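# Pour pellets into tube, replace beaker, seat disc on rods

## Task

Transfer the iron pellets out of the beaker into the transparent tube, set the beaker upright on the bench again, and leave the free disc lying on top of the pellets with both rods passing through its holes.

## Robot and tools

Robot: two arms, left_arm and right_arm, each ending in a parallel gripper. Its fingers point along the gripper's own +z axis and close along its y axis. The reported end_effector_position is the spot between the finger pads, roughly 1 cm short of the fingertips. Joints run from base to gripper: waist (-2.618 to 3.054 rad), shoulder (0.000 to 3.142), elbow (0.000 to 3.142, fully straight at 2.901), wrist pitch (-1.571 to 1.571), wrist yaw (-1.571 to 1.571), wrist roll (-2.094 to 2.094). The drives are cheap and have backlash, and the wrists are weak.

Frames: positions, quaternions (end_effector_quat_wxyz), velocities and targets in results use the scene frame. Its origin sits at table-top height halfway between the nominal arm bases; +z points up, +x points out across the table, and left_arm is on the +y side. Arm names do not match image left and right. Real bases are offset from nominal; trust a BASES line if one appears. Printed poses may be wrong by a few cm, more at long reach. Offsets you send are measured along each arm's current Hand target axes, not the scene axes.

execute_actions(actions, cameras): actions is a list of actions. Each action is a table of 1 to 15 rows, and each row lasts one 1/30 s step. A short table repeats its final row until 15 steps are done, so one action is 0.5 s. Each row has 14 numbers in [-1, 1]: dx, dy, dz, rx, ry, rz, opening for left_arm, then the same seven for right_arm. Always send all 14. The six pose numbers are an offset from that arm's Hand target as it stood when the action began. Every row counts from that same start, not from the row before it. A later action starts from the new Hand target, so sending the same offset again moves the arm further. Scale: 1.0 equals 0.6 m for dx, dy, dz and 180 degrees for the rotation vector rx, ry, rz. Opening is absolute: +1 is fully open (0.094 m) and -1 is shut. An empty actions list just returns state and images. cameras selects images: omitted, null or ["all"] gives all; [] gives none. Cameras are cam_high, cam_left_wrist and cam_right_wrist, each 672x504.

move(target, speed, blend, opening_speed, blocking, cameras): target is one 14-number row, or a list of up to 15 rows, in the same layout and scale. Every row is an offset from the Hand targets at the start of the move, not from the previous row. Each gripper follows a straight line, with all arms finishing together. The move lasts at least 0.5 s and is cut off at 10 s. speed is m/s (0.002 to 2.9, default 0.25); turning is capped at twice that in rad/s. Give one value or one per target. blend (m) rounds corners in a list. opening_speed (0.2 or more per second, on the -1..+1 scale) ramps the fingers gradually. blocking=false returns after about 0.5 s while the move continues. Paths do not avoid obstacles or the other arm. Faster moves lag and stray more and hit harder. Aiming further past a contact presses harder. Do not route a gripper near its own base, since that can flip the shoulder posture. The result adds a move: line with the ending. done means the arm is at rest within 10 mm and 2 degrees. Other endings are off_target, moving, held and fault, plus limits such as paced (pose clipped) or held (steps withheld). Neither done nor off_target means there was no contact.

wait(seconds 0 to 10, cameras): lets time pass while arms keep their last command; a running move goes on. stop(cameras): brakes a running move and needs some distance to do so. zoom_image(camera, region [x0, y0, x1, y1], max 504x504 px): a closer view of that camera's latest image. finished_scene(scene): ends the current scene, given as its number, and cannot be undone. Call it only once the goal holds with the robot let go.

Control details: the commanded orientation is clipped each step to within 40 degrees of the measured one. Friction and weight can leave a gripper resting 1 cm or more off target with nothing touching. Waiting does not close that gap, but the next command, even all zeros, asks for the pose again. If it still falls short, send the remainder as an offset. Very small moves may not start. An arm blocked by an object keeps pressing. Sending all six pose numbers as 0 re-commands its Hand target, and aiming back past the gripper ends a push. A 0 in the opening slot is a real command, so repeat the current opening to keep it.

Gripping: grip_measured uses the opening scale. Empty, it reads up to about 2.7 mm wide. Gripping a hard part, it reads up to about 3 mm narrower than the part (some grippers about 1.4 mm wider), and narrower still on small or round parts. About 0.05 below the first-touch reading (0.11 for small or round items) the gripper pushes at full force, roughly 50 to 64 N per pad. Close slowly on fragile items. Release by commanding well above grip_measured.

Results also show Joint positions (last value is opening in m), Joint velocities ("within noise" means still), Joint torques (offset, noisy, positive toward larger angle; the first three wrap at ±28 N m), Hand target and Tool commands. Thinking lets simulated time pass, and a running move continues meanwhile.

Avoid: letting anything fall off the table or leaving it off the table; dropping items or releasing them while they move; slamming, hard hits and strong pushes. Never let the arms collide or press each other, including one gripper closing on the other's fingers; the clearance check does not guard gripper against gripper. Keep arms out of long stretched holds, loaded holds and pushes at unreachable poses. Motors heat; MOTOR HOT appears at 75 °C, and at 90 °C an OVER-TEMPERATURE FAULT folds that arm away for good. Loose objects may get a small random nudge.

Each tool is called after "Request:" as name(argument=value, ...), one argument or row to a line, values as JSON.

## Session

Request:
execute_actions(
  actions=[],
)

Scene clock: 0.00 s.
left_arm: end_effector_position=(+0.3431, +0.2286, +0.2449) grip_measured=+1.000 end_effector_quat_wxyz=(+0.533, -0.106, +0.832, -0.111) | right_arm: end_effector_position=(+0.3093, -0.2414, +0.1363) grip_measured=+1.000 end_effector_quat_wxyz=(+0.531, +0.075, +0.836, +0.113)
Joint positions: left_arm=[-0.316 0.792 0.692 -0.332 -0.231 -0.438 0.094] | right_arm=[0.34 1.042 0.203 0.405 0.212 0.397 0.094]
Joint velocities: within noise
Joint torques (N m): no reading
Heat: left arm: 26 °C; right arm: 33 °C.
Hand target: left_arm +0.3431, +0.2298, +0.2564; +0.545, -0.106, +0.824, -0.113 | right_arm +0.3138, -0.2410, +0.1481; +0.545, +0.076, +0.827, +0.115
Tool commands: left_gripper/opening=+1.0 right_gripper/opening=+1.0

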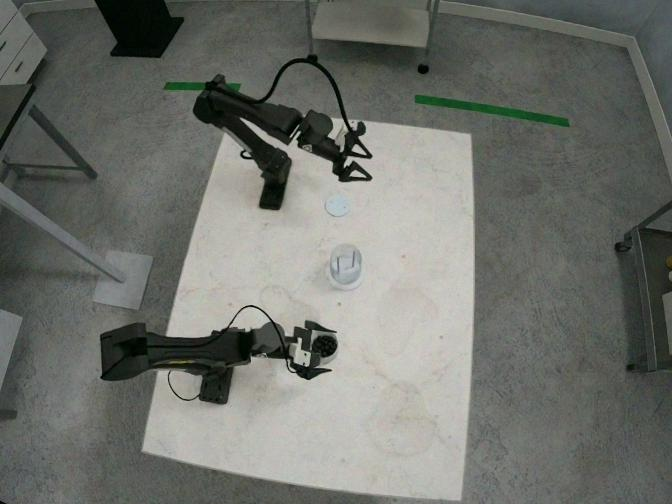

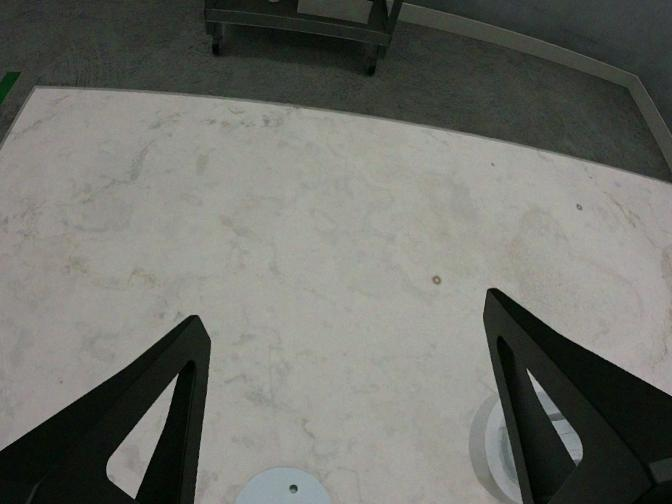

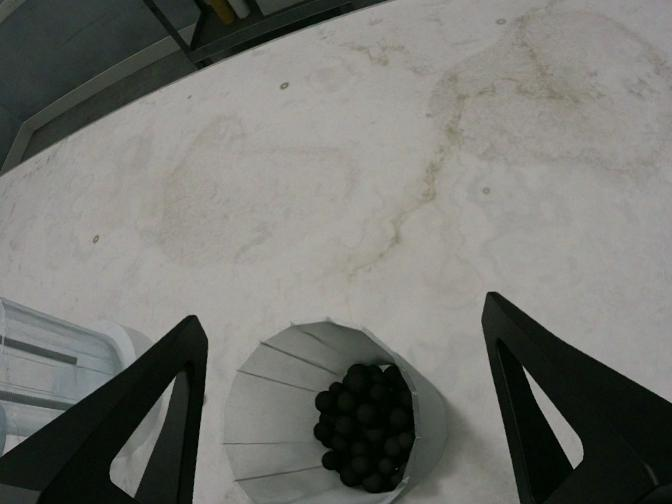

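Request:
zoom_image(
  camera="cam_high",
  region=[290, 170, 400, 380],
)

Request:
zoom_image(
  camera="cam_high",
  region=[315, 230, 375, 300],
)

Request:
zoom_image(
  camera="cam_high",
  region=[315, 185, 360, 225],
)

Scaled by 2.400.

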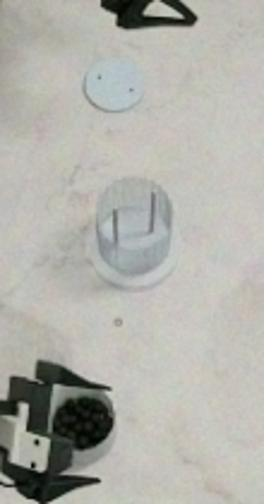

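Scaled by 7.200.

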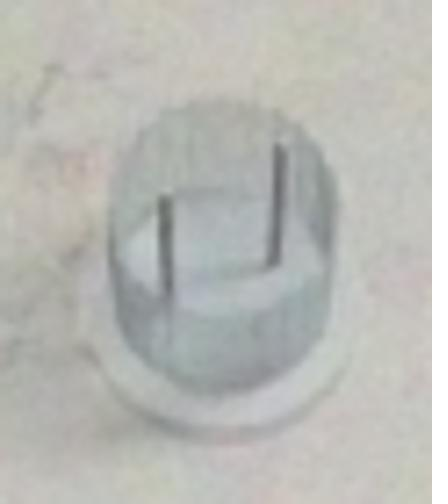

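Scaled by 11.200.

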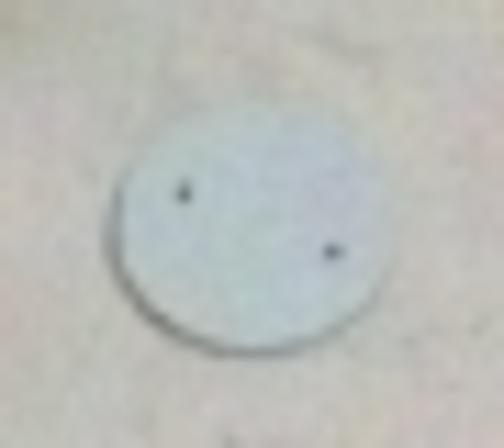

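Request:
zoom_image(
  camera="cam_right_wrist",
  region=[200, 290, 490, 504],
)

Request:
zoom_image(
  camera="cam_high",
  region=[280, 310, 350, 390],
)

Request:
zoom_image(
  camera="cam_left_wrist",
  region=[220, 360, 620, 504],
)

Request:
zoom_image(
  camera="cam_right_wrist",
  region=[0, 280, 180, 504],
)

Scaled by 1.738 from the camera's 672x504 image, which has a finer 960x720 frame.

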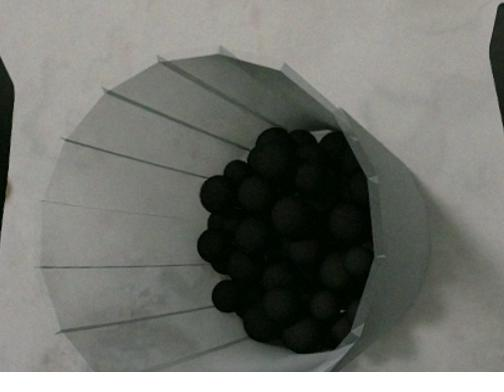

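Scaled by 6.300.

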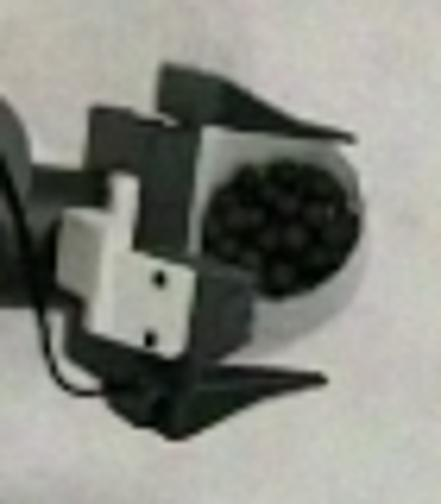

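Scaled by 1.260 from the camera's 672x504 image, which has a finer 960x720 frame.

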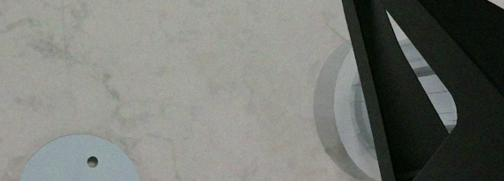

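Scaled by 2.250 from the camera's 672x504 image, which has a finer 960x720 frame.

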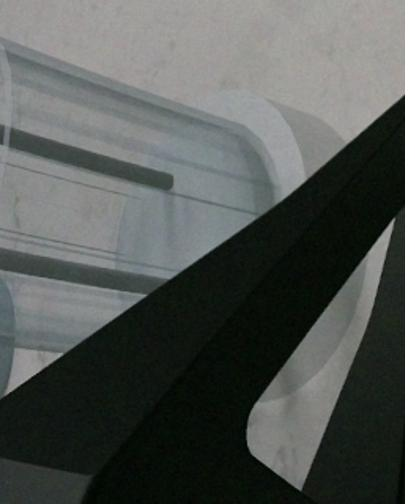

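Request:
move(
  target=[
    [0.1822,-0.0152,-0.03,0.0733,0.385,0.2907,1,-0.0013,0.032,-0.0355,0.0309,-0.029,-0.0826,1],
  ],
  speed=0.5,
)

Scene clock: 15.83 s.
left_arm: end_effector_position=(+0.2815, +0.1918, +0.1649) grip_measured=+1.000 end_effector_quat_wxyz=(-0.005, +0.373, +0.928, +0.000) | right_arm: end_effector_position=(+0.2948, -0.2228, +0.1552) grip_measured=+1.000 end_effector_quat_wxyz=(+0.579, -0.002, +0.815, +0.006)
Joint positions: left_arm=[-0.37 1.539 1.401 -1.442 0 0.377 0.094] | right_arm=[0.606 1.009 0.203 0.405 0.568 0.233 0.094]
Joint velocities: within noise
Joint torques (N m): left_arm=[-0.59 -5.16 7.8 0.21 0.02 0.14] | right_arm=[0.61 -3.32 4.81 1.51 0.27 -0.1]
Heat: left arm: 28 °C; right arm: 33 °C.
Hand target: left_arm +0.2851, +0.1898, +0.1704; +0.000, +0.383, +0.924, +0.000 | right_arm +0.2945, -0.2250, +0.1621; +0.588, +0.000, +0.809, +0.000
Off the commanded pose: left_arm 0.007 m, 1 deg | right_arm 0.007 m, 1 deg.
move: done

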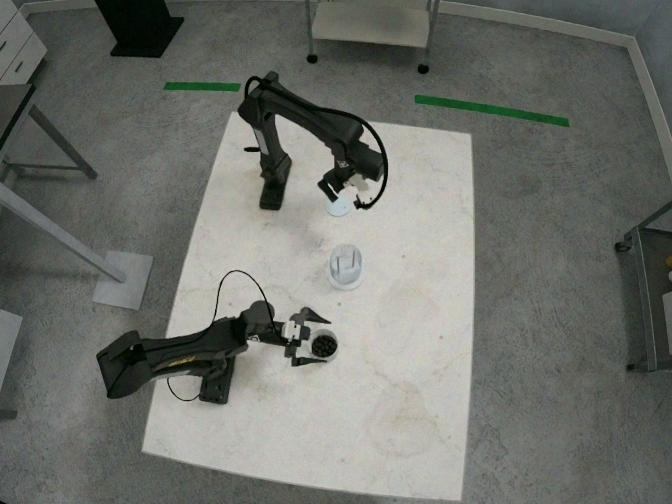

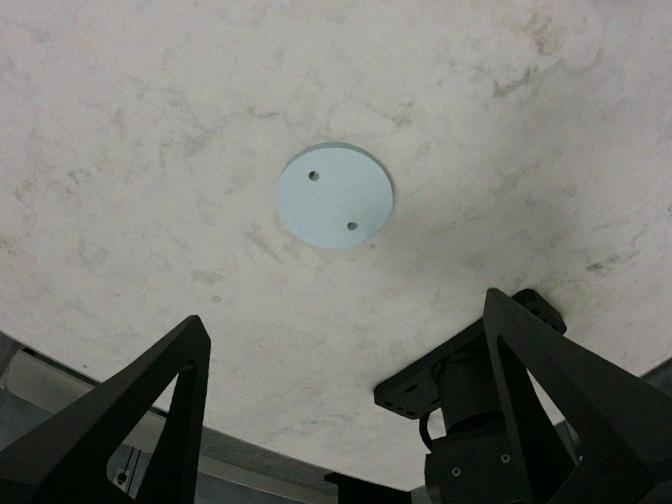

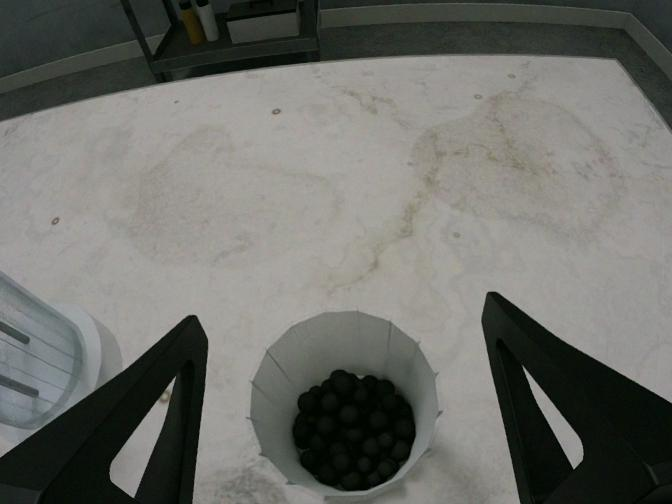

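Request:
zoom_image(
  camera="cam_high",
  region=[290, 300, 350, 375],
)

Request:
zoom_image(
  camera="cam_right_wrist",
  region=[180, 270, 510, 504],
)

Request:
zoom_image(
  camera="cam_right_wrist",
  region=[0, 250, 180, 450],
)

Scaled by 6.720.

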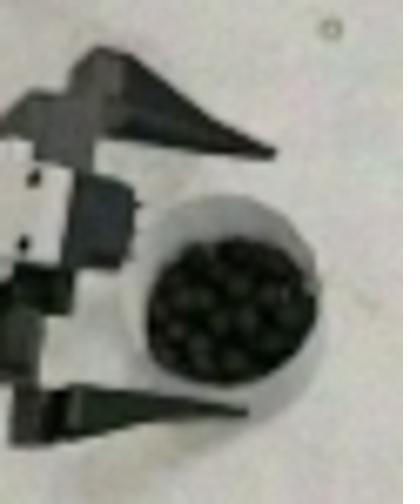

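Scaled by 1.527 from the camera's 672x504 image, which has a finer 960x720 frame.

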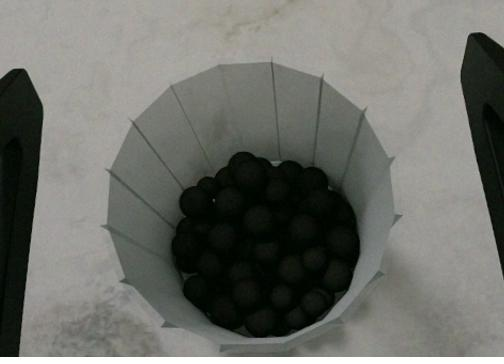

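Scaled by 2.520 from the camera's 672x504 image, which has a finer 960x720 frame.

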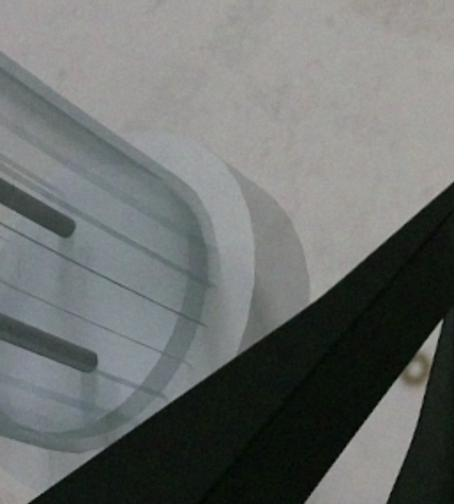

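Request:
move(
  target=[
    [0.0138,-0.0038,0.15,0,0,0,1,0.0538,-0.0033,0.0122,0,0,0,1],
  ],
  speed=0.2,
)

Scene clock: 30.47 s.
left_arm: end_effector_position=(+0.2717, +0.1961, +0.0797) grip_measured=+1.000 end_effector_quat_wxyz=(-0.015, +0.375, +0.927, +0.001) | right_arm: end_effector_position=(+0.2902, -0.2266, +0.1227) grip_measured=+1.000 end_effector_quat_wxyz=(+0.574, -0.003, +0.819, +0.001)
Joint positions: left_arm=[-0.37 1.539 1.06 -1.122 -0.001 0.382 0.094] | right_arm=[0.606 1.161 0.106 0.638 0.571 0.233 0.094]
Joint velocities: within noise
Joint torques (N m): left_arm=[0.01 -6.27 5.42 0.58 -0.02 0.13] | right_arm=[0.68 -1.66 3.55 1.91 0.27 -0.09]
Heat: left arm: 29 °C; right arm: 33 °C.
Hand target: left_arm +0.2776, +0.1941, +0.0804; +0.000, +0.383, +0.924, +0.000 | right_arm +0.2915, -0.2270, +0.1292; +0.588, +0.000, +0.809, +0.000
Off the commanded pose: left_arm 0.006 m, 2 deg | right_arm 0.007 m, 2 deg.
move: done

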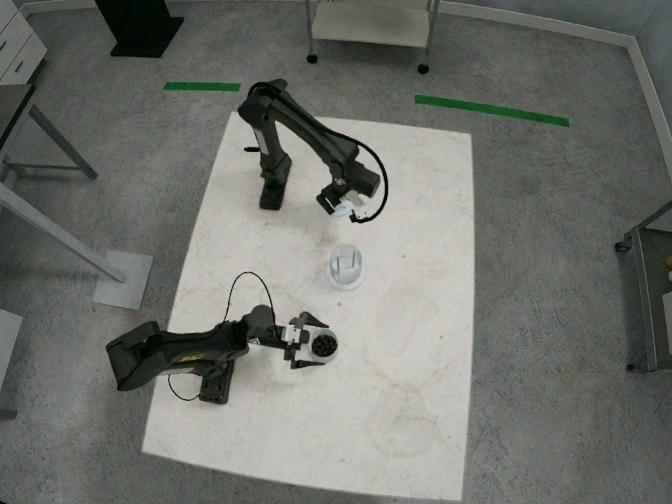

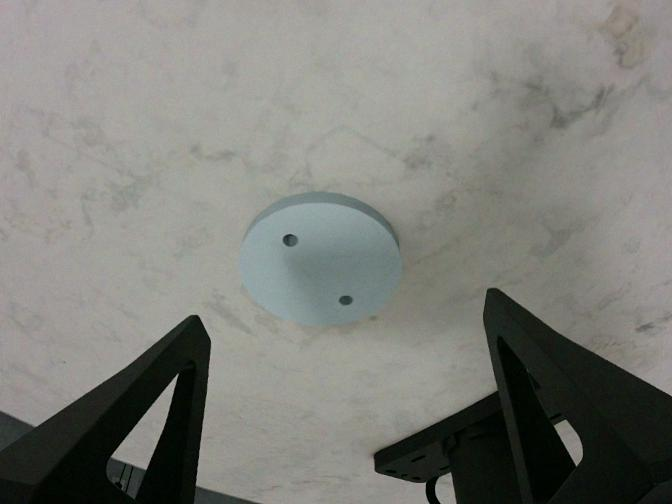

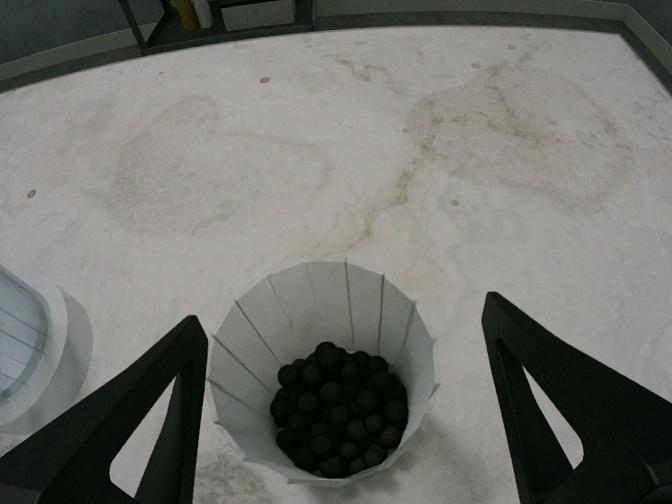

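Request:
zoom_image(
  camera="cam_high",
  region=[280, 305, 350, 375],
)

Scaled by 7.200.

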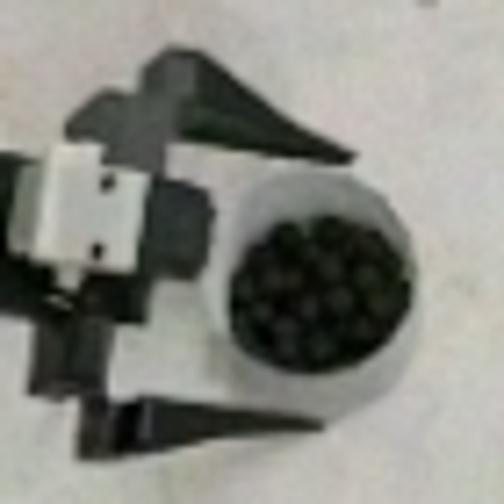

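Request:
zoom_image(
  camera="cam_high",
  region=[305, 165, 395, 240],
)

Scaled by 5.600.

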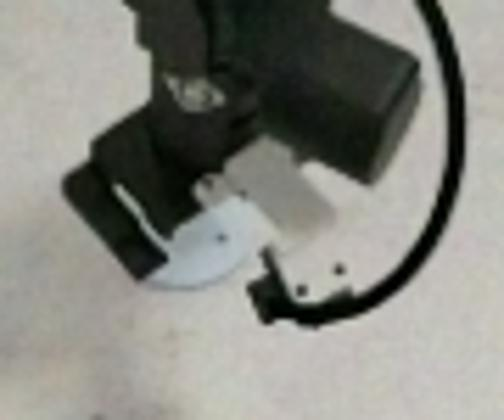

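Request:
move(
  target=[
    [0.0667,0.0178,0.01,0,-0.008,0,1,0.0033,0.015,-0.0103,0,0,0,1],
    [0.0667,0.0178,0.0583,0,-0.008,0,1,0.108,0.015,0.0237,0,0,0,1],
  ],
  speed=[0.2,0.12],
)

Scene clock: 38.93 s.
left_arm: end_effector_position=(+0.2519, +0.2334, +0.0465) grip_measured=+1.000 end_effector_quat_wxyz=(+0.000, +0.375, +0.927, +0.002) | right_arm: end_effector_position=(+0.2824, -0.2189, +0.0528) grip_measured=+1.000 end_effector_quat_wxyz=(+0.568, -0.007, +0.823, -0.004)
Joint positions: left_arm=[-0.247 1.43 0.824 -0.964 -0.003 0.506 0.094] | right_arm=[0.678 1.964 0.025 1.482 0.637 0.268 0.094]
Joint velocities: within noise
Joint torques (N m): left_arm=[0.54 -4.11 5.11 0.64 0.11 0.1] | right_arm=[0.79 -3.69 0.02 2.09 0.29 -0.09]
Heat: left arm: 28 °C; right arm: 33 °C.
Hand target: left_arm +0.2568, +0.2299, +0.0454; +0.011, +0.382, +0.924, -0.005 | right_arm +0.2851, -0.2181, +0.0631; +0.588, +0.000, +0.809, +0.000
Off the commanded pose: left_arm 0.006 m, 2 deg | right_arm 0.011 m, 3 deg.
move: off_target (right_arm)

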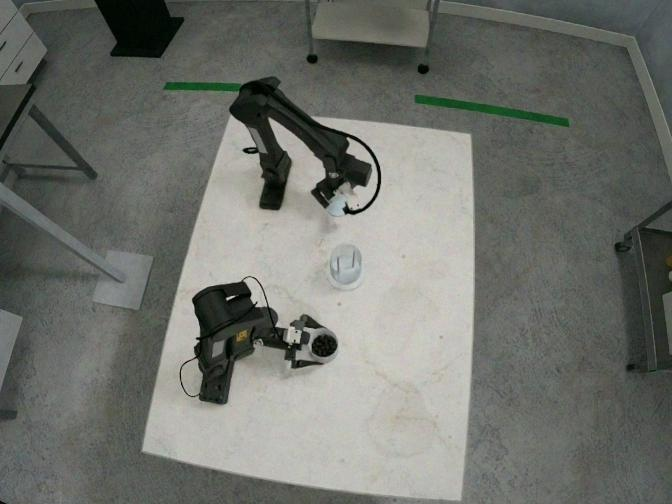

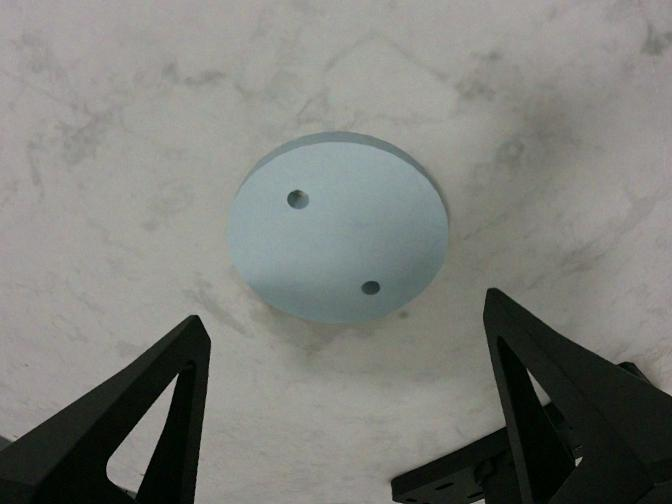

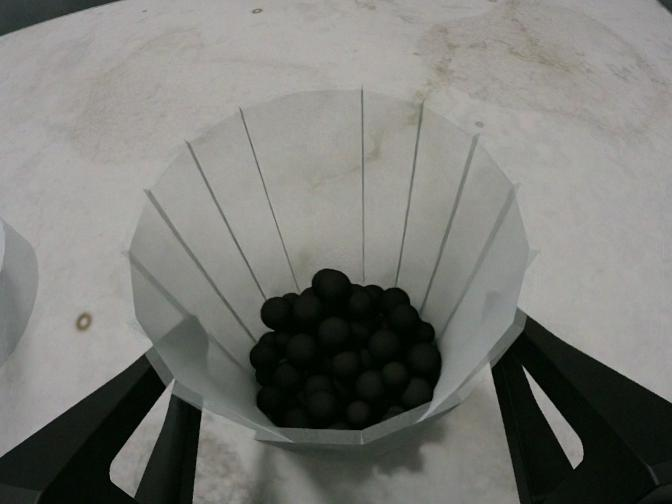

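Request:
move(
  target=[-0.0117,0,0.055,0,0,0,1,0,0,0,0,0,0,0.0],
  speed=0.06,
  opening_speed=0.9,
)

Request:
zoom_image(
  camera="cam_high",
  region=[310, 225, 380, 300],
)

Scene clock: 42.47 s.
left_arm: end_effector_position=(+0.2584, +0.2309, +0.0147) grip_measured=+1.000 end_effector_quat_wxyz=(+0.002, +0.377, +0.926, +0.002) | right_arm: end_effector_position=(+0.2823, -0.2185, +0.0528) grip_measured=+0.647 end_effector_quat_wxyz=(+0.568, -0.008, +0.823, -0.004)
Joint positions: left_arm=[-0.25 1.514 0.759 -0.812 -0.003 0.506 0.094] | right_arm=[0.679 1.964 0.025 1.482 0.637 0.268 0.077]
Joint velocities: within noise
Joint torques (N m): left_arm=[-0.65 -4.08 5 0.65 0.12 -0.1] | right_arm=[0.61 -3.67 -0.01 2.07 0.32 -0.06]
Heat: left arm: 28 °C; right arm: 33 °C.
Hand target: left_arm +0.2624, +0.2244, +0.0126; +0.011, +0.382, +0.924, -0.005 | right_arm +0.2851, -0.2181, +0.0631; +0.588, +0.000, +0.809, +0.000
Off the commanded pose: left_arm 0.008 m, 1 deg | right_arm 0.011 m, 3 deg.
move: off_target (right_arm)

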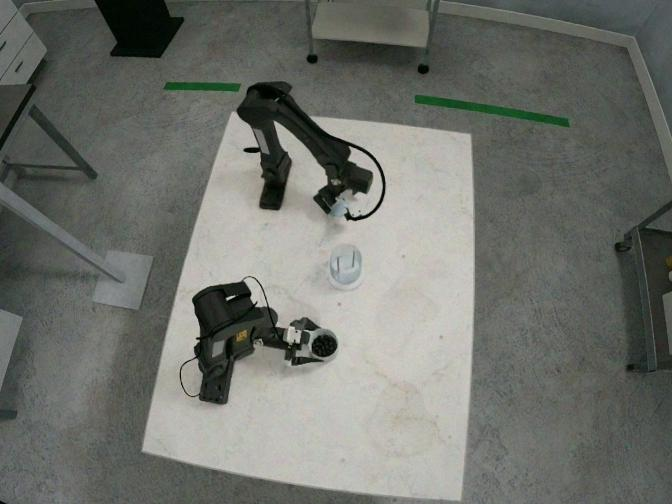

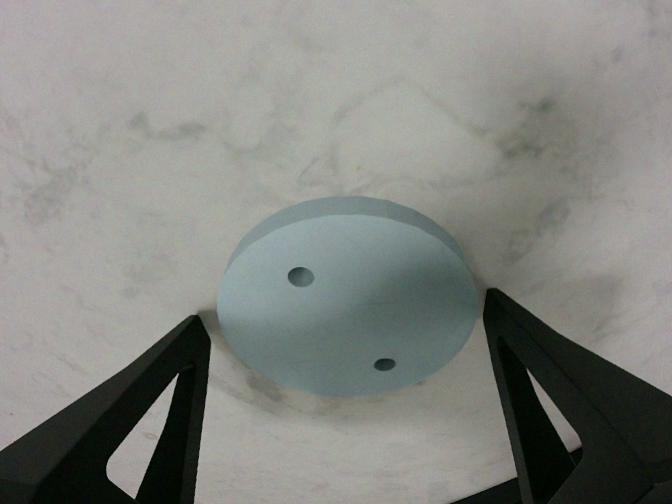

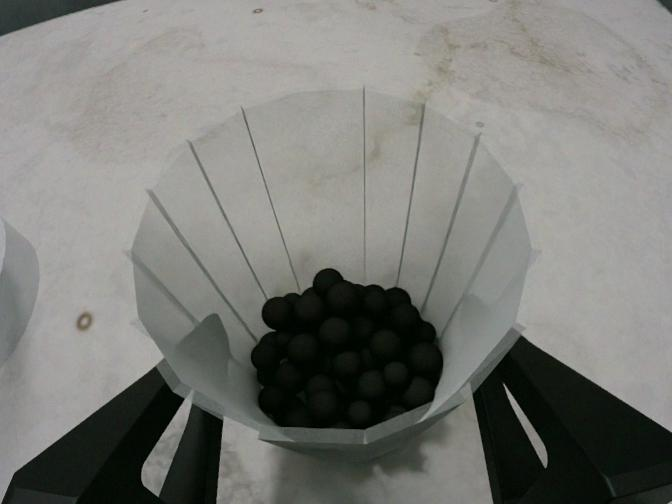

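Scaled by 6.720.

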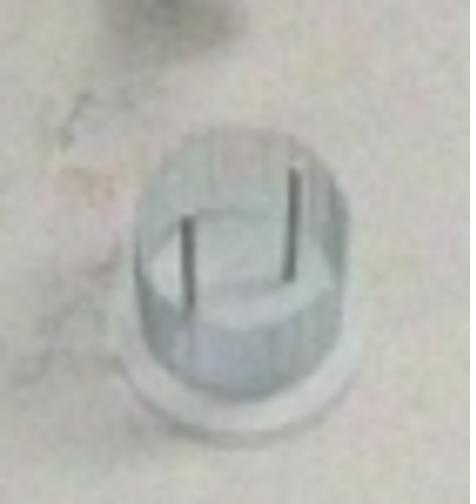

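Request:
move(
  target=[
    [0,0,0,0,0,0,0.2,-0.095,0,-0.031,0,0,0,0.0],
    [0,0,-0.15,0,0,0,0.2,-0.1727,0.1867,0.0352,0,-0.067,0,0.0],
  ],
  speed=[0.15,0.2],
  opening_speed=0.8,
)

Request:
zoom_image(
  camera="cam_high",
  region=[290, 215, 390, 330],
)

Scene clock: 49.93 s.
left_arm: end_effector_position=(+0.2564, +0.2311, +0.0895) grip_measured=+0.666 end_effector_quat_wxyz=(-0.012, +0.378, +0.926, +0.000) | right_arm: end_effector_position=(+0.3280, -0.1101, +0.1291) grip_measured=+0.647 end_effector_quat_wxyz=(+0.637, -0.037, +0.770, -0.019)
Joint positions: left_arm=[-0.252 1.425 0.997 -1.166 -0.003 0.506 0.078] | right_arm=[0.907 1.793 0.432 1.062 0.878 0.156 0.077]
Joint velocities: within noise
Joint torques (N m): left_arm=[-0.43 -7.45 7.62 0.25 0.1 0.02] | right_arm=[0.02 -6.08 5.14 2.3 0.39 -0.09]
Heat: left arm: 28 °C; right arm: 33 °C.
Hand target: left_arm +0.2608, +0.2260, +0.1026; +0.011, +0.382, +0.924, -0.005 | right_arm +0.3370, -0.1060, +0.1552; +0.670, +0.000, +0.742, +0.000
Off the commanded pose: left_arm 0.015 m, 3 deg | right_arm 0.028 m, 7 deg.
move: off_target (left_arm, right_arm)

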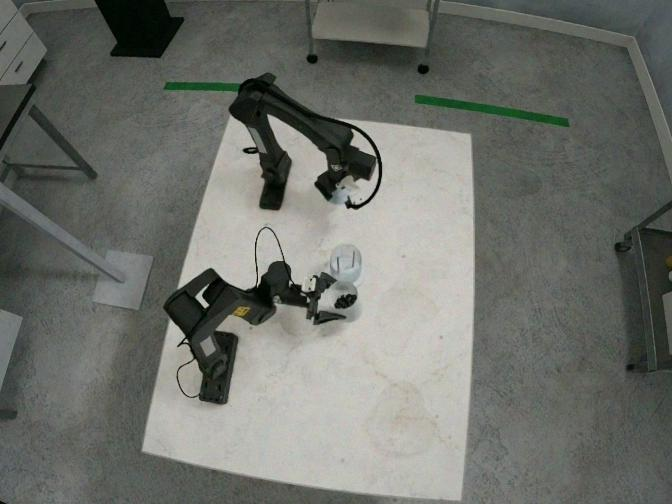

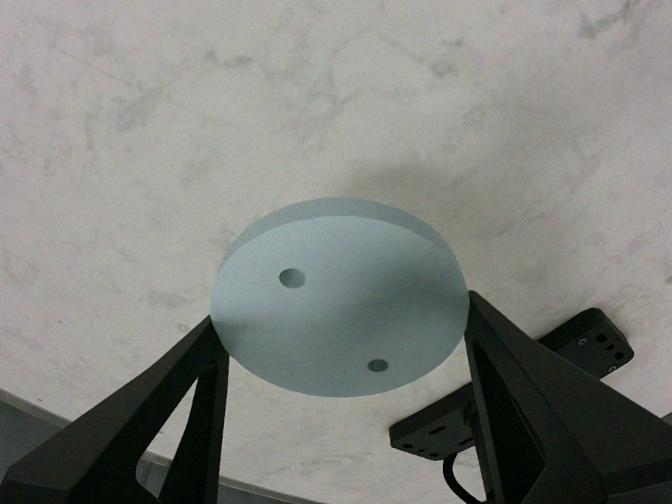

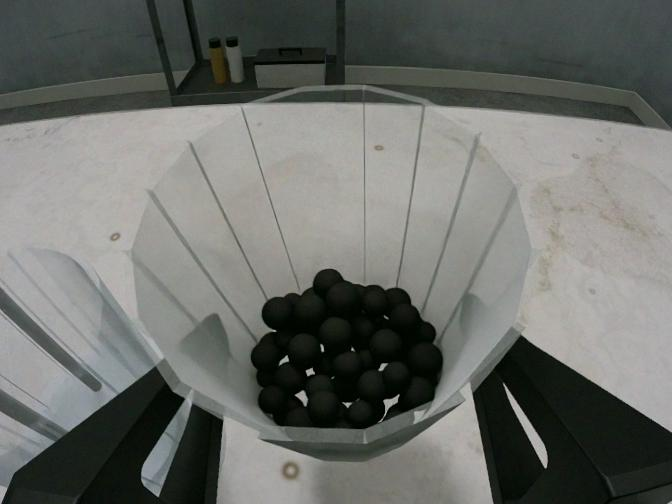

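Scaled by 4.383.

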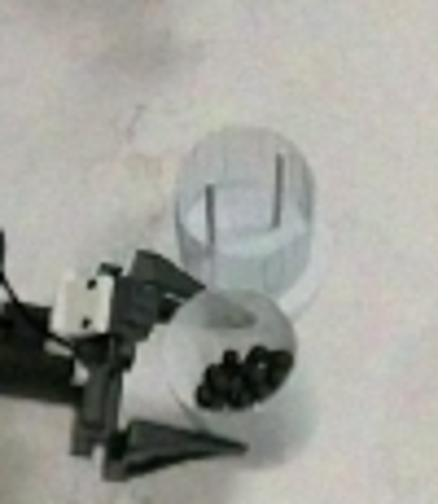

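Request:
move(
  target=[
    [0,0,0,0,0,0,0.2,-0.0083,0.0833,0.0327,0,0,-0.333,0.0],
    [0,0,0,0,0,0,0.2,-0.0462,0.0983,0.0255,0,0,-0.472,0.0],
    [0,0,0,0,0,0,0.2,-0.0805,0.1267,0.017,0,0,-0.622,0.0],
  ],
  speed=[0.35,0.3,0.3],
)

Request:
zoom_image(
  camera="cam_high",
  region=[290, 215, 390, 330],
)

Scene clock: 58.37 s.
left_arm: end_effector_position=(+0.2560, +0.2312, +0.0895) grip_measured=+0.666 end_effector_quat_wxyz=(-0.013, +0.378, +0.926, +0.000) | right_arm: end_effector_position=(+0.3533, -0.0332, +0.1821) grip_measured=+0.645 end_effector_quat_wxyz=(-0.367, +0.625, -0.411, +0.553)
Joint positions: left_arm=[-0.252 1.425 0.997 -1.168 -0.003 0.506 0.078] | right_arm=[0.995 1.864 0.786 0.859 0.993 -1.791 0.077]
Joint velocities: within noise
Joint torques (N m): left_arm=[-0.17 -7.58 7.72 0.3 0.16 0.03] | right_arm=[0.66 -11.51 5.9 1.08 0.22 -0.07]
Heat: left arm: 29 °C; right arm: 34 °C.
Hand target: left_arm +0.2608, +0.2260, +0.1026; +0.011, +0.382, +0.924, -0.005 | right_arm +0.3521, -0.0299, +0.2021; -0.375, +0.616, -0.415, +0.555
Off the commanded pose: left_arm 0.015 m, 3 deg | right_arm 0.020 m, 2 deg.
move: off_target (left_arm, right_arm)

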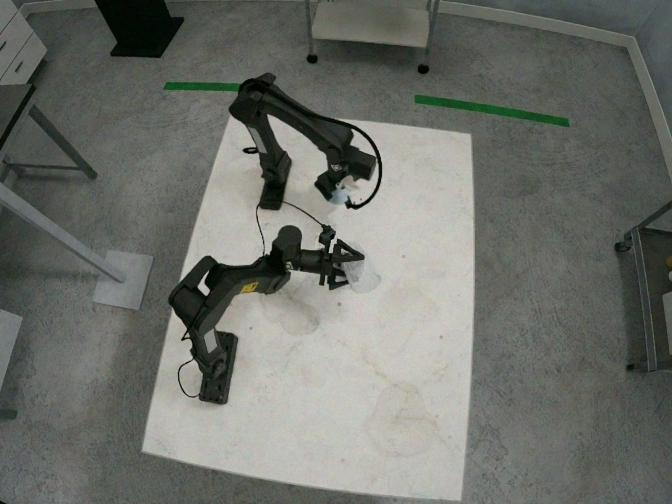

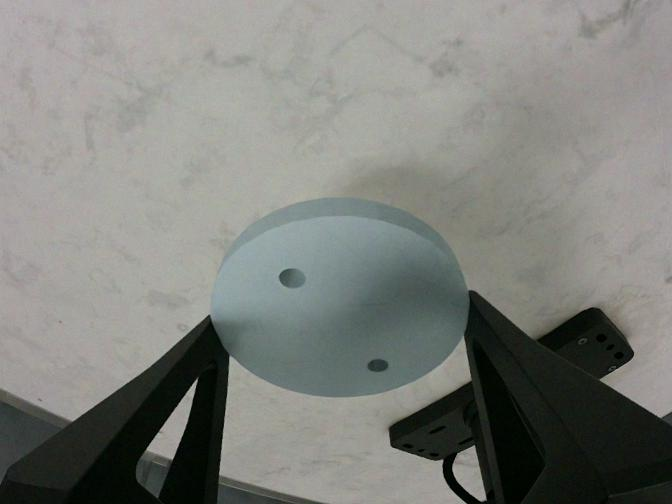

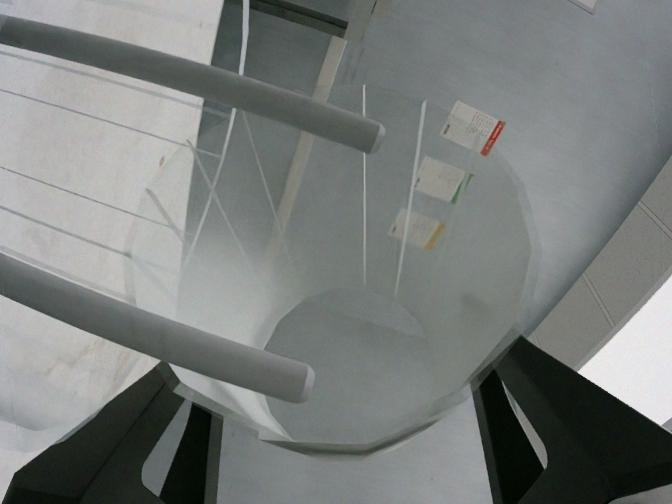

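Scaled by 4.383.

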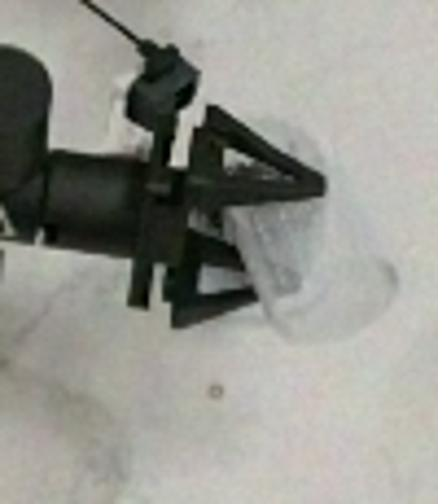

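Request:
move(
  target=[
    [0,0,-0.05,0,0,0,0.2,0.0947,0.077,0.0087,0,0,0.456,0.0],
    [-0.396,-0.1155,-0.187,-0.003,-0.0075,-0.239,0.2,0.2252,0.2802,-0.0945,-0.065,0.0439,0.6195,0.0],
    [-0.396,-0.1155,-0.187,-0.003,-0.0075,-0.239,0.2,0.2008,0.3403,-0.088,-0.065,0.0439,0.6195,0.0],
  ],
  speed=[0.35,0.35,0.08],
)

Request:
zoom_image(
  camera="cam_high",
  region=[290, 190, 410, 310],
)

Scene clock: 67.87 s.
left_arm: end_effector_position=(+0.3740, +0.0108, +0.2214) grip_measured=+0.666 end_effector_quat_wxyz=(+0.087, +0.025, +0.994, -0.068) | right_arm: end_effector_position=(+0.2812, -0.2208, +0.0535) grip_measured=+0.644 end_effector_quat_wxyz=(+0.569, -0.006, +0.822, -0.012)
Joint positions: left_arm=[-0.681 2.103 2.326 -1.571 -0.001 -0.648 0.078] | right_arm=[0.687 1.953 0.023 1.467 0.66 0.268 0.077]
Joint velocities: within noise
Joint torques (N m): left_arm=[0.2 -8.75 7.88 0.68 -0.06 -0.11] | right_arm=[-0.5 -3.81 0.06 2.14 0.11 -0.1]
Heat: left arm: 29 °C; right arm: 36 °C.
Hand target: left_arm +0.3779, +0.0110, +0.2206; +0.021, +0.017, +1.000, -0.009 | right_arm +0.2849, -0.2181, +0.0641; +0.589, +0.000, +0.808, +0.000
Off the commanded pose: left_arm 0.004 m, 10 deg | right_arm 0.012 m, 3 deg.
joint sent to its limit (left arm) — joint 4 (wrist pitch), lower limit. The joint targets are off in position and orientation.
move: off_target (left_arm, right_arm)

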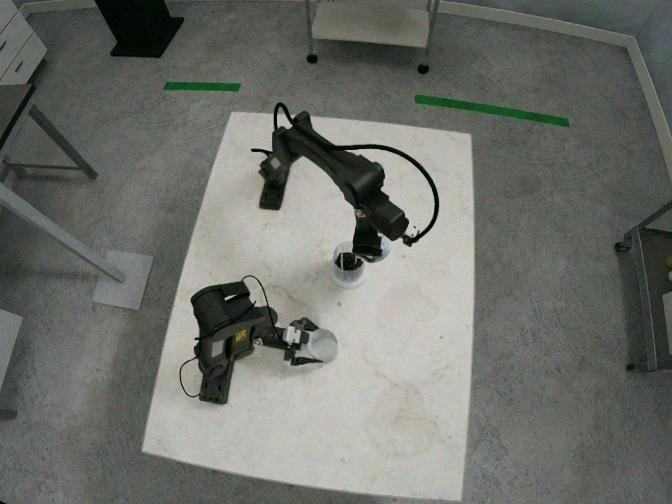

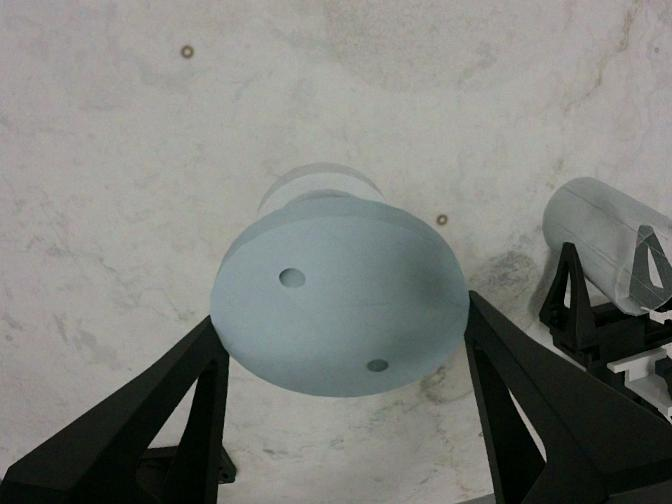

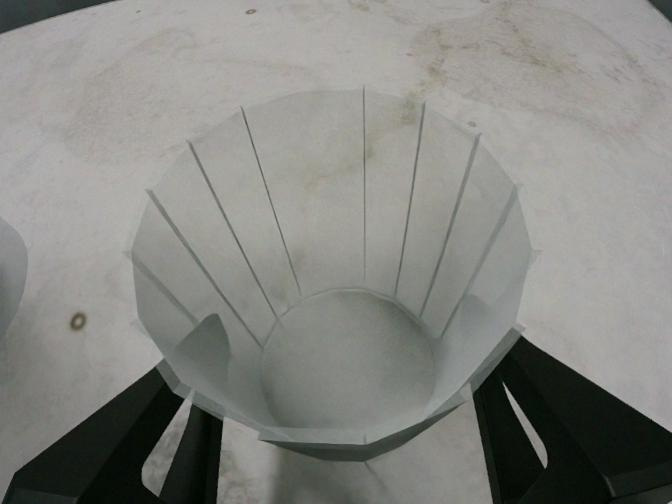

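Scaled by 4.200.

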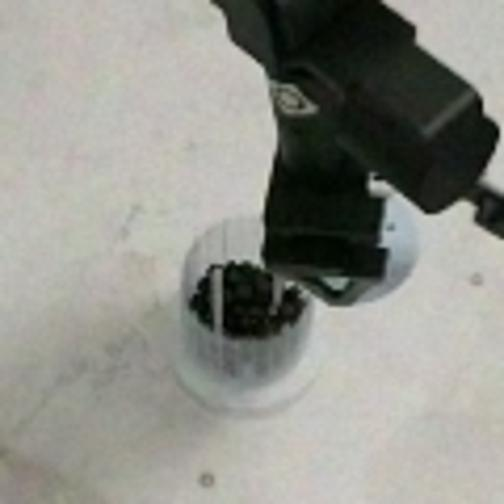

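Request:
move(
  target=[
    [0.086,-0.0065,0.032,-0.003,0,0,0.2,0,0,0,0,0,0,1],
    [0.1725,-0.013,0.0647,-0.006,0,0,0.2,0.0567,0,-0.174,0,0,0,1],
  ],
  speed=[0.2,0.2],
)

Request:
zoom_image(
  camera="cam_left_wrist",
  region=[180, 0, 500, 240],
)

Request:
zoom_image(
  camera="cam_high",
  region=[290, 190, 410, 310],
)

Scene clock: 75.87 s.
left_arm: end_effector_position=(+0.2851, -0.0002, +0.1799) grip_measured=+0.666 end_effector_quat_wxyz=(+0.039, +0.024, +0.999, -0.005) | right_arm: end_effector_position=(+0.1754, -0.2261, +0.0582) grip_measured=+0.998 end_effector_quat_wxyz=(+0.584, -0.009, +0.812, -0.014)
Joint positions: left_arm=[-0.879 1.956 1.953 -1.51 -0.052 -0.847 0.078] | right_arm=[1.469 1.394 0.01 0.034 1.239 1.303 0.094]
Joint velocities: within noise
Joint torques (N m): left_arm=[-0.35 -10.86 3.48 0.35 0.14 -0.13] | right_arm=[0.62 -2.59 3.54 0.3 0.59 0.2]
Heat: left arm: 29 °C; right arm: 35 °C.
Hand target: left_arm +0.2759, +0.0060, +0.1775; +0.021, +0.017, +1.000, +0.001 | right_arm +0.1751, -0.2182, +0.0637; +0.589, +0.000, +0.808, +0.000
Off the commanded pose: left_arm 0.011 m, 2 deg | right_arm 0.010 m, 2 deg.
move: off_target (left_arm)

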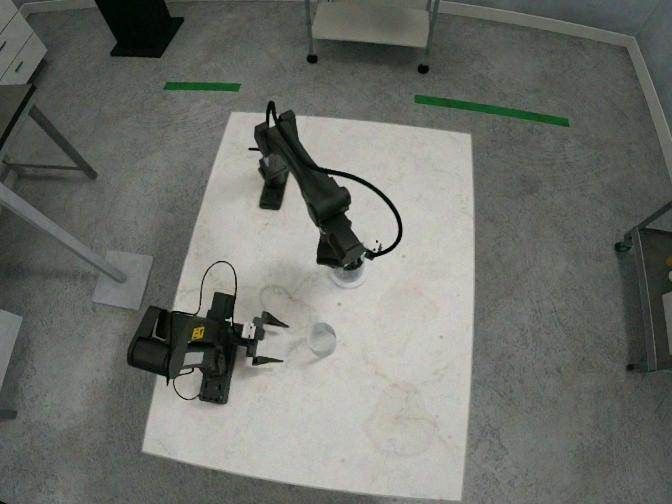

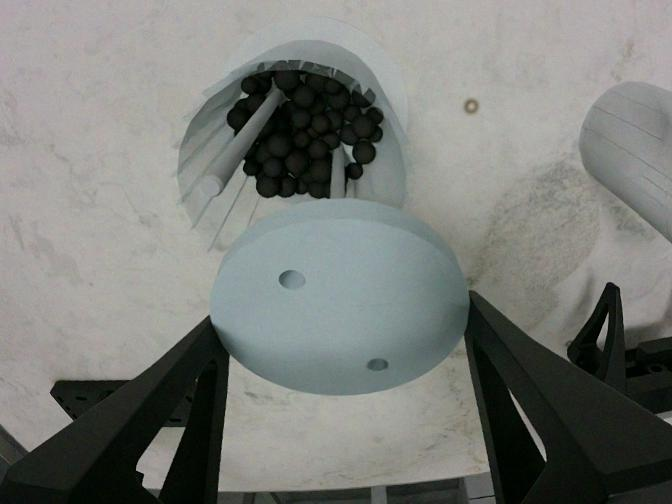

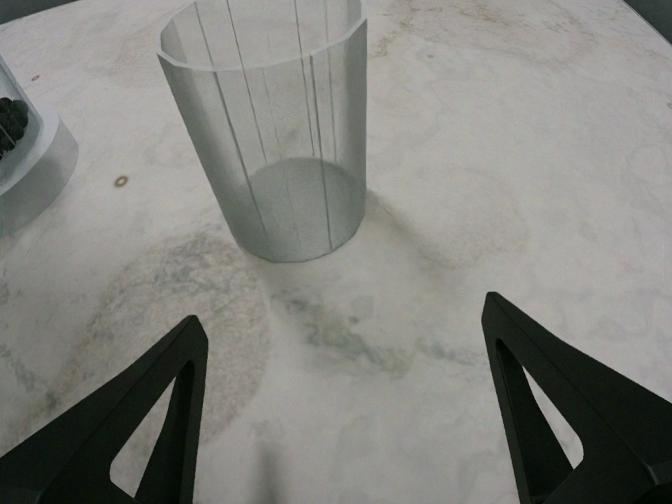

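Scaled by 1.575 from the camera's 672x504 image, which has a finer 960x720 frame.

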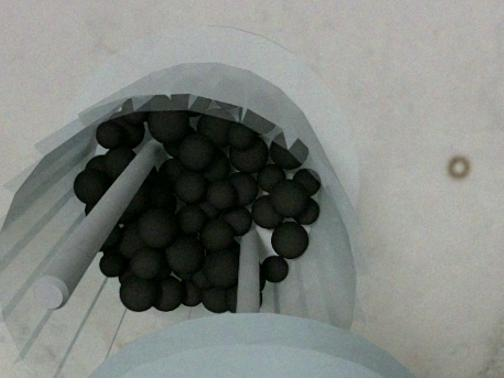

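Scaled by 4.200.

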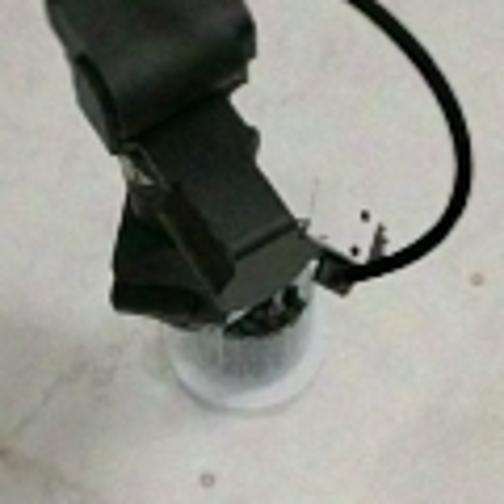

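Request:
move(
  target=[0.06,0,-0.012,0,0,0,0.2,0,0,0,0,0,0,1],
  speed=0.2,
  cameras=["cam_left_wrist"],
)

Request:
zoom_image(
  camera="cam_left_wrist",
  region=[190, 0, 490, 210],
)

Request:
zoom_image(
  camera="cam_left_wrist",
  region=[190, 190, 490, 400],
)

Scene clock: 81.30 s.
left_arm: end_effector_position=(+0.2424, +0.0031, +0.1722) grip_measured=+0.666 end_effector_quat_wxyz=(+0.014, +0.024, +1.000, +0.009) | right_arm: end_effector_position=(+0.1753, -0.2265, +0.0581) grip_measured=+0.998 end_effector_quat_wxyz=(+0.584, -0.009, +0.812, -0.015)
Joint positions: left_arm=[-0.959 1.884 1.826 -1.51 -0.034 -0.927 0.078] | right_arm=[1.469 1.394 0.01 0.031 1.239 1.305 0.094]
Joint velocities: within noise
Joint torques (N m): left_arm=[-0.42 -12.04 5.52 0.29 0.02 -0.11] | right_arm=[0.76 -2.55 3.56 0.31 0.55 0.21]
Heat: left arm: 28 °C; right arm: 34 °C.
Hand target: left_arm +0.2396, +0.0072, +0.1831; +0.021, +0.017, +1.000, +0.001 | right_arm +0.1751, -0.2182, +0.0637; +0.589, +0.000, +0.808, +0.000
Off the commanded pose: left_arm 0.012 m, 1 deg | right_arm 0.010 m, 2 deg.
move: off_target (left_arm)
Images, in order (width x height): cam_left_wrist 672x504.

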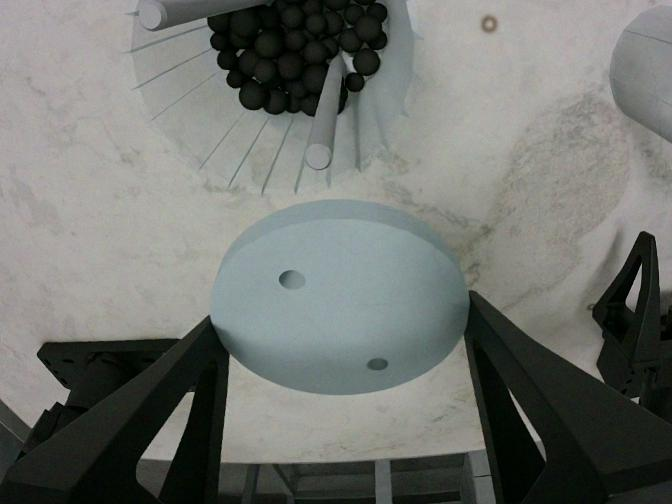

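Scaled by 1.680 from the camera's 672x504 image, which has a finer 960x720 frame.

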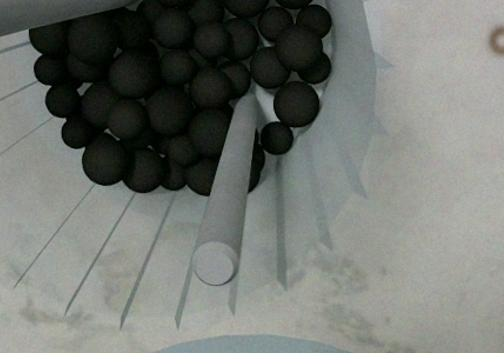

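Scaled by 1.680 from the camera's 672x504 image, which has a finer 960x720 frame.

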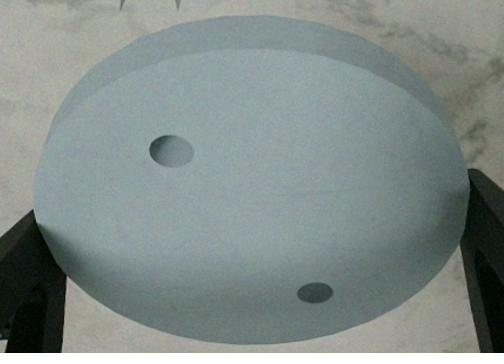

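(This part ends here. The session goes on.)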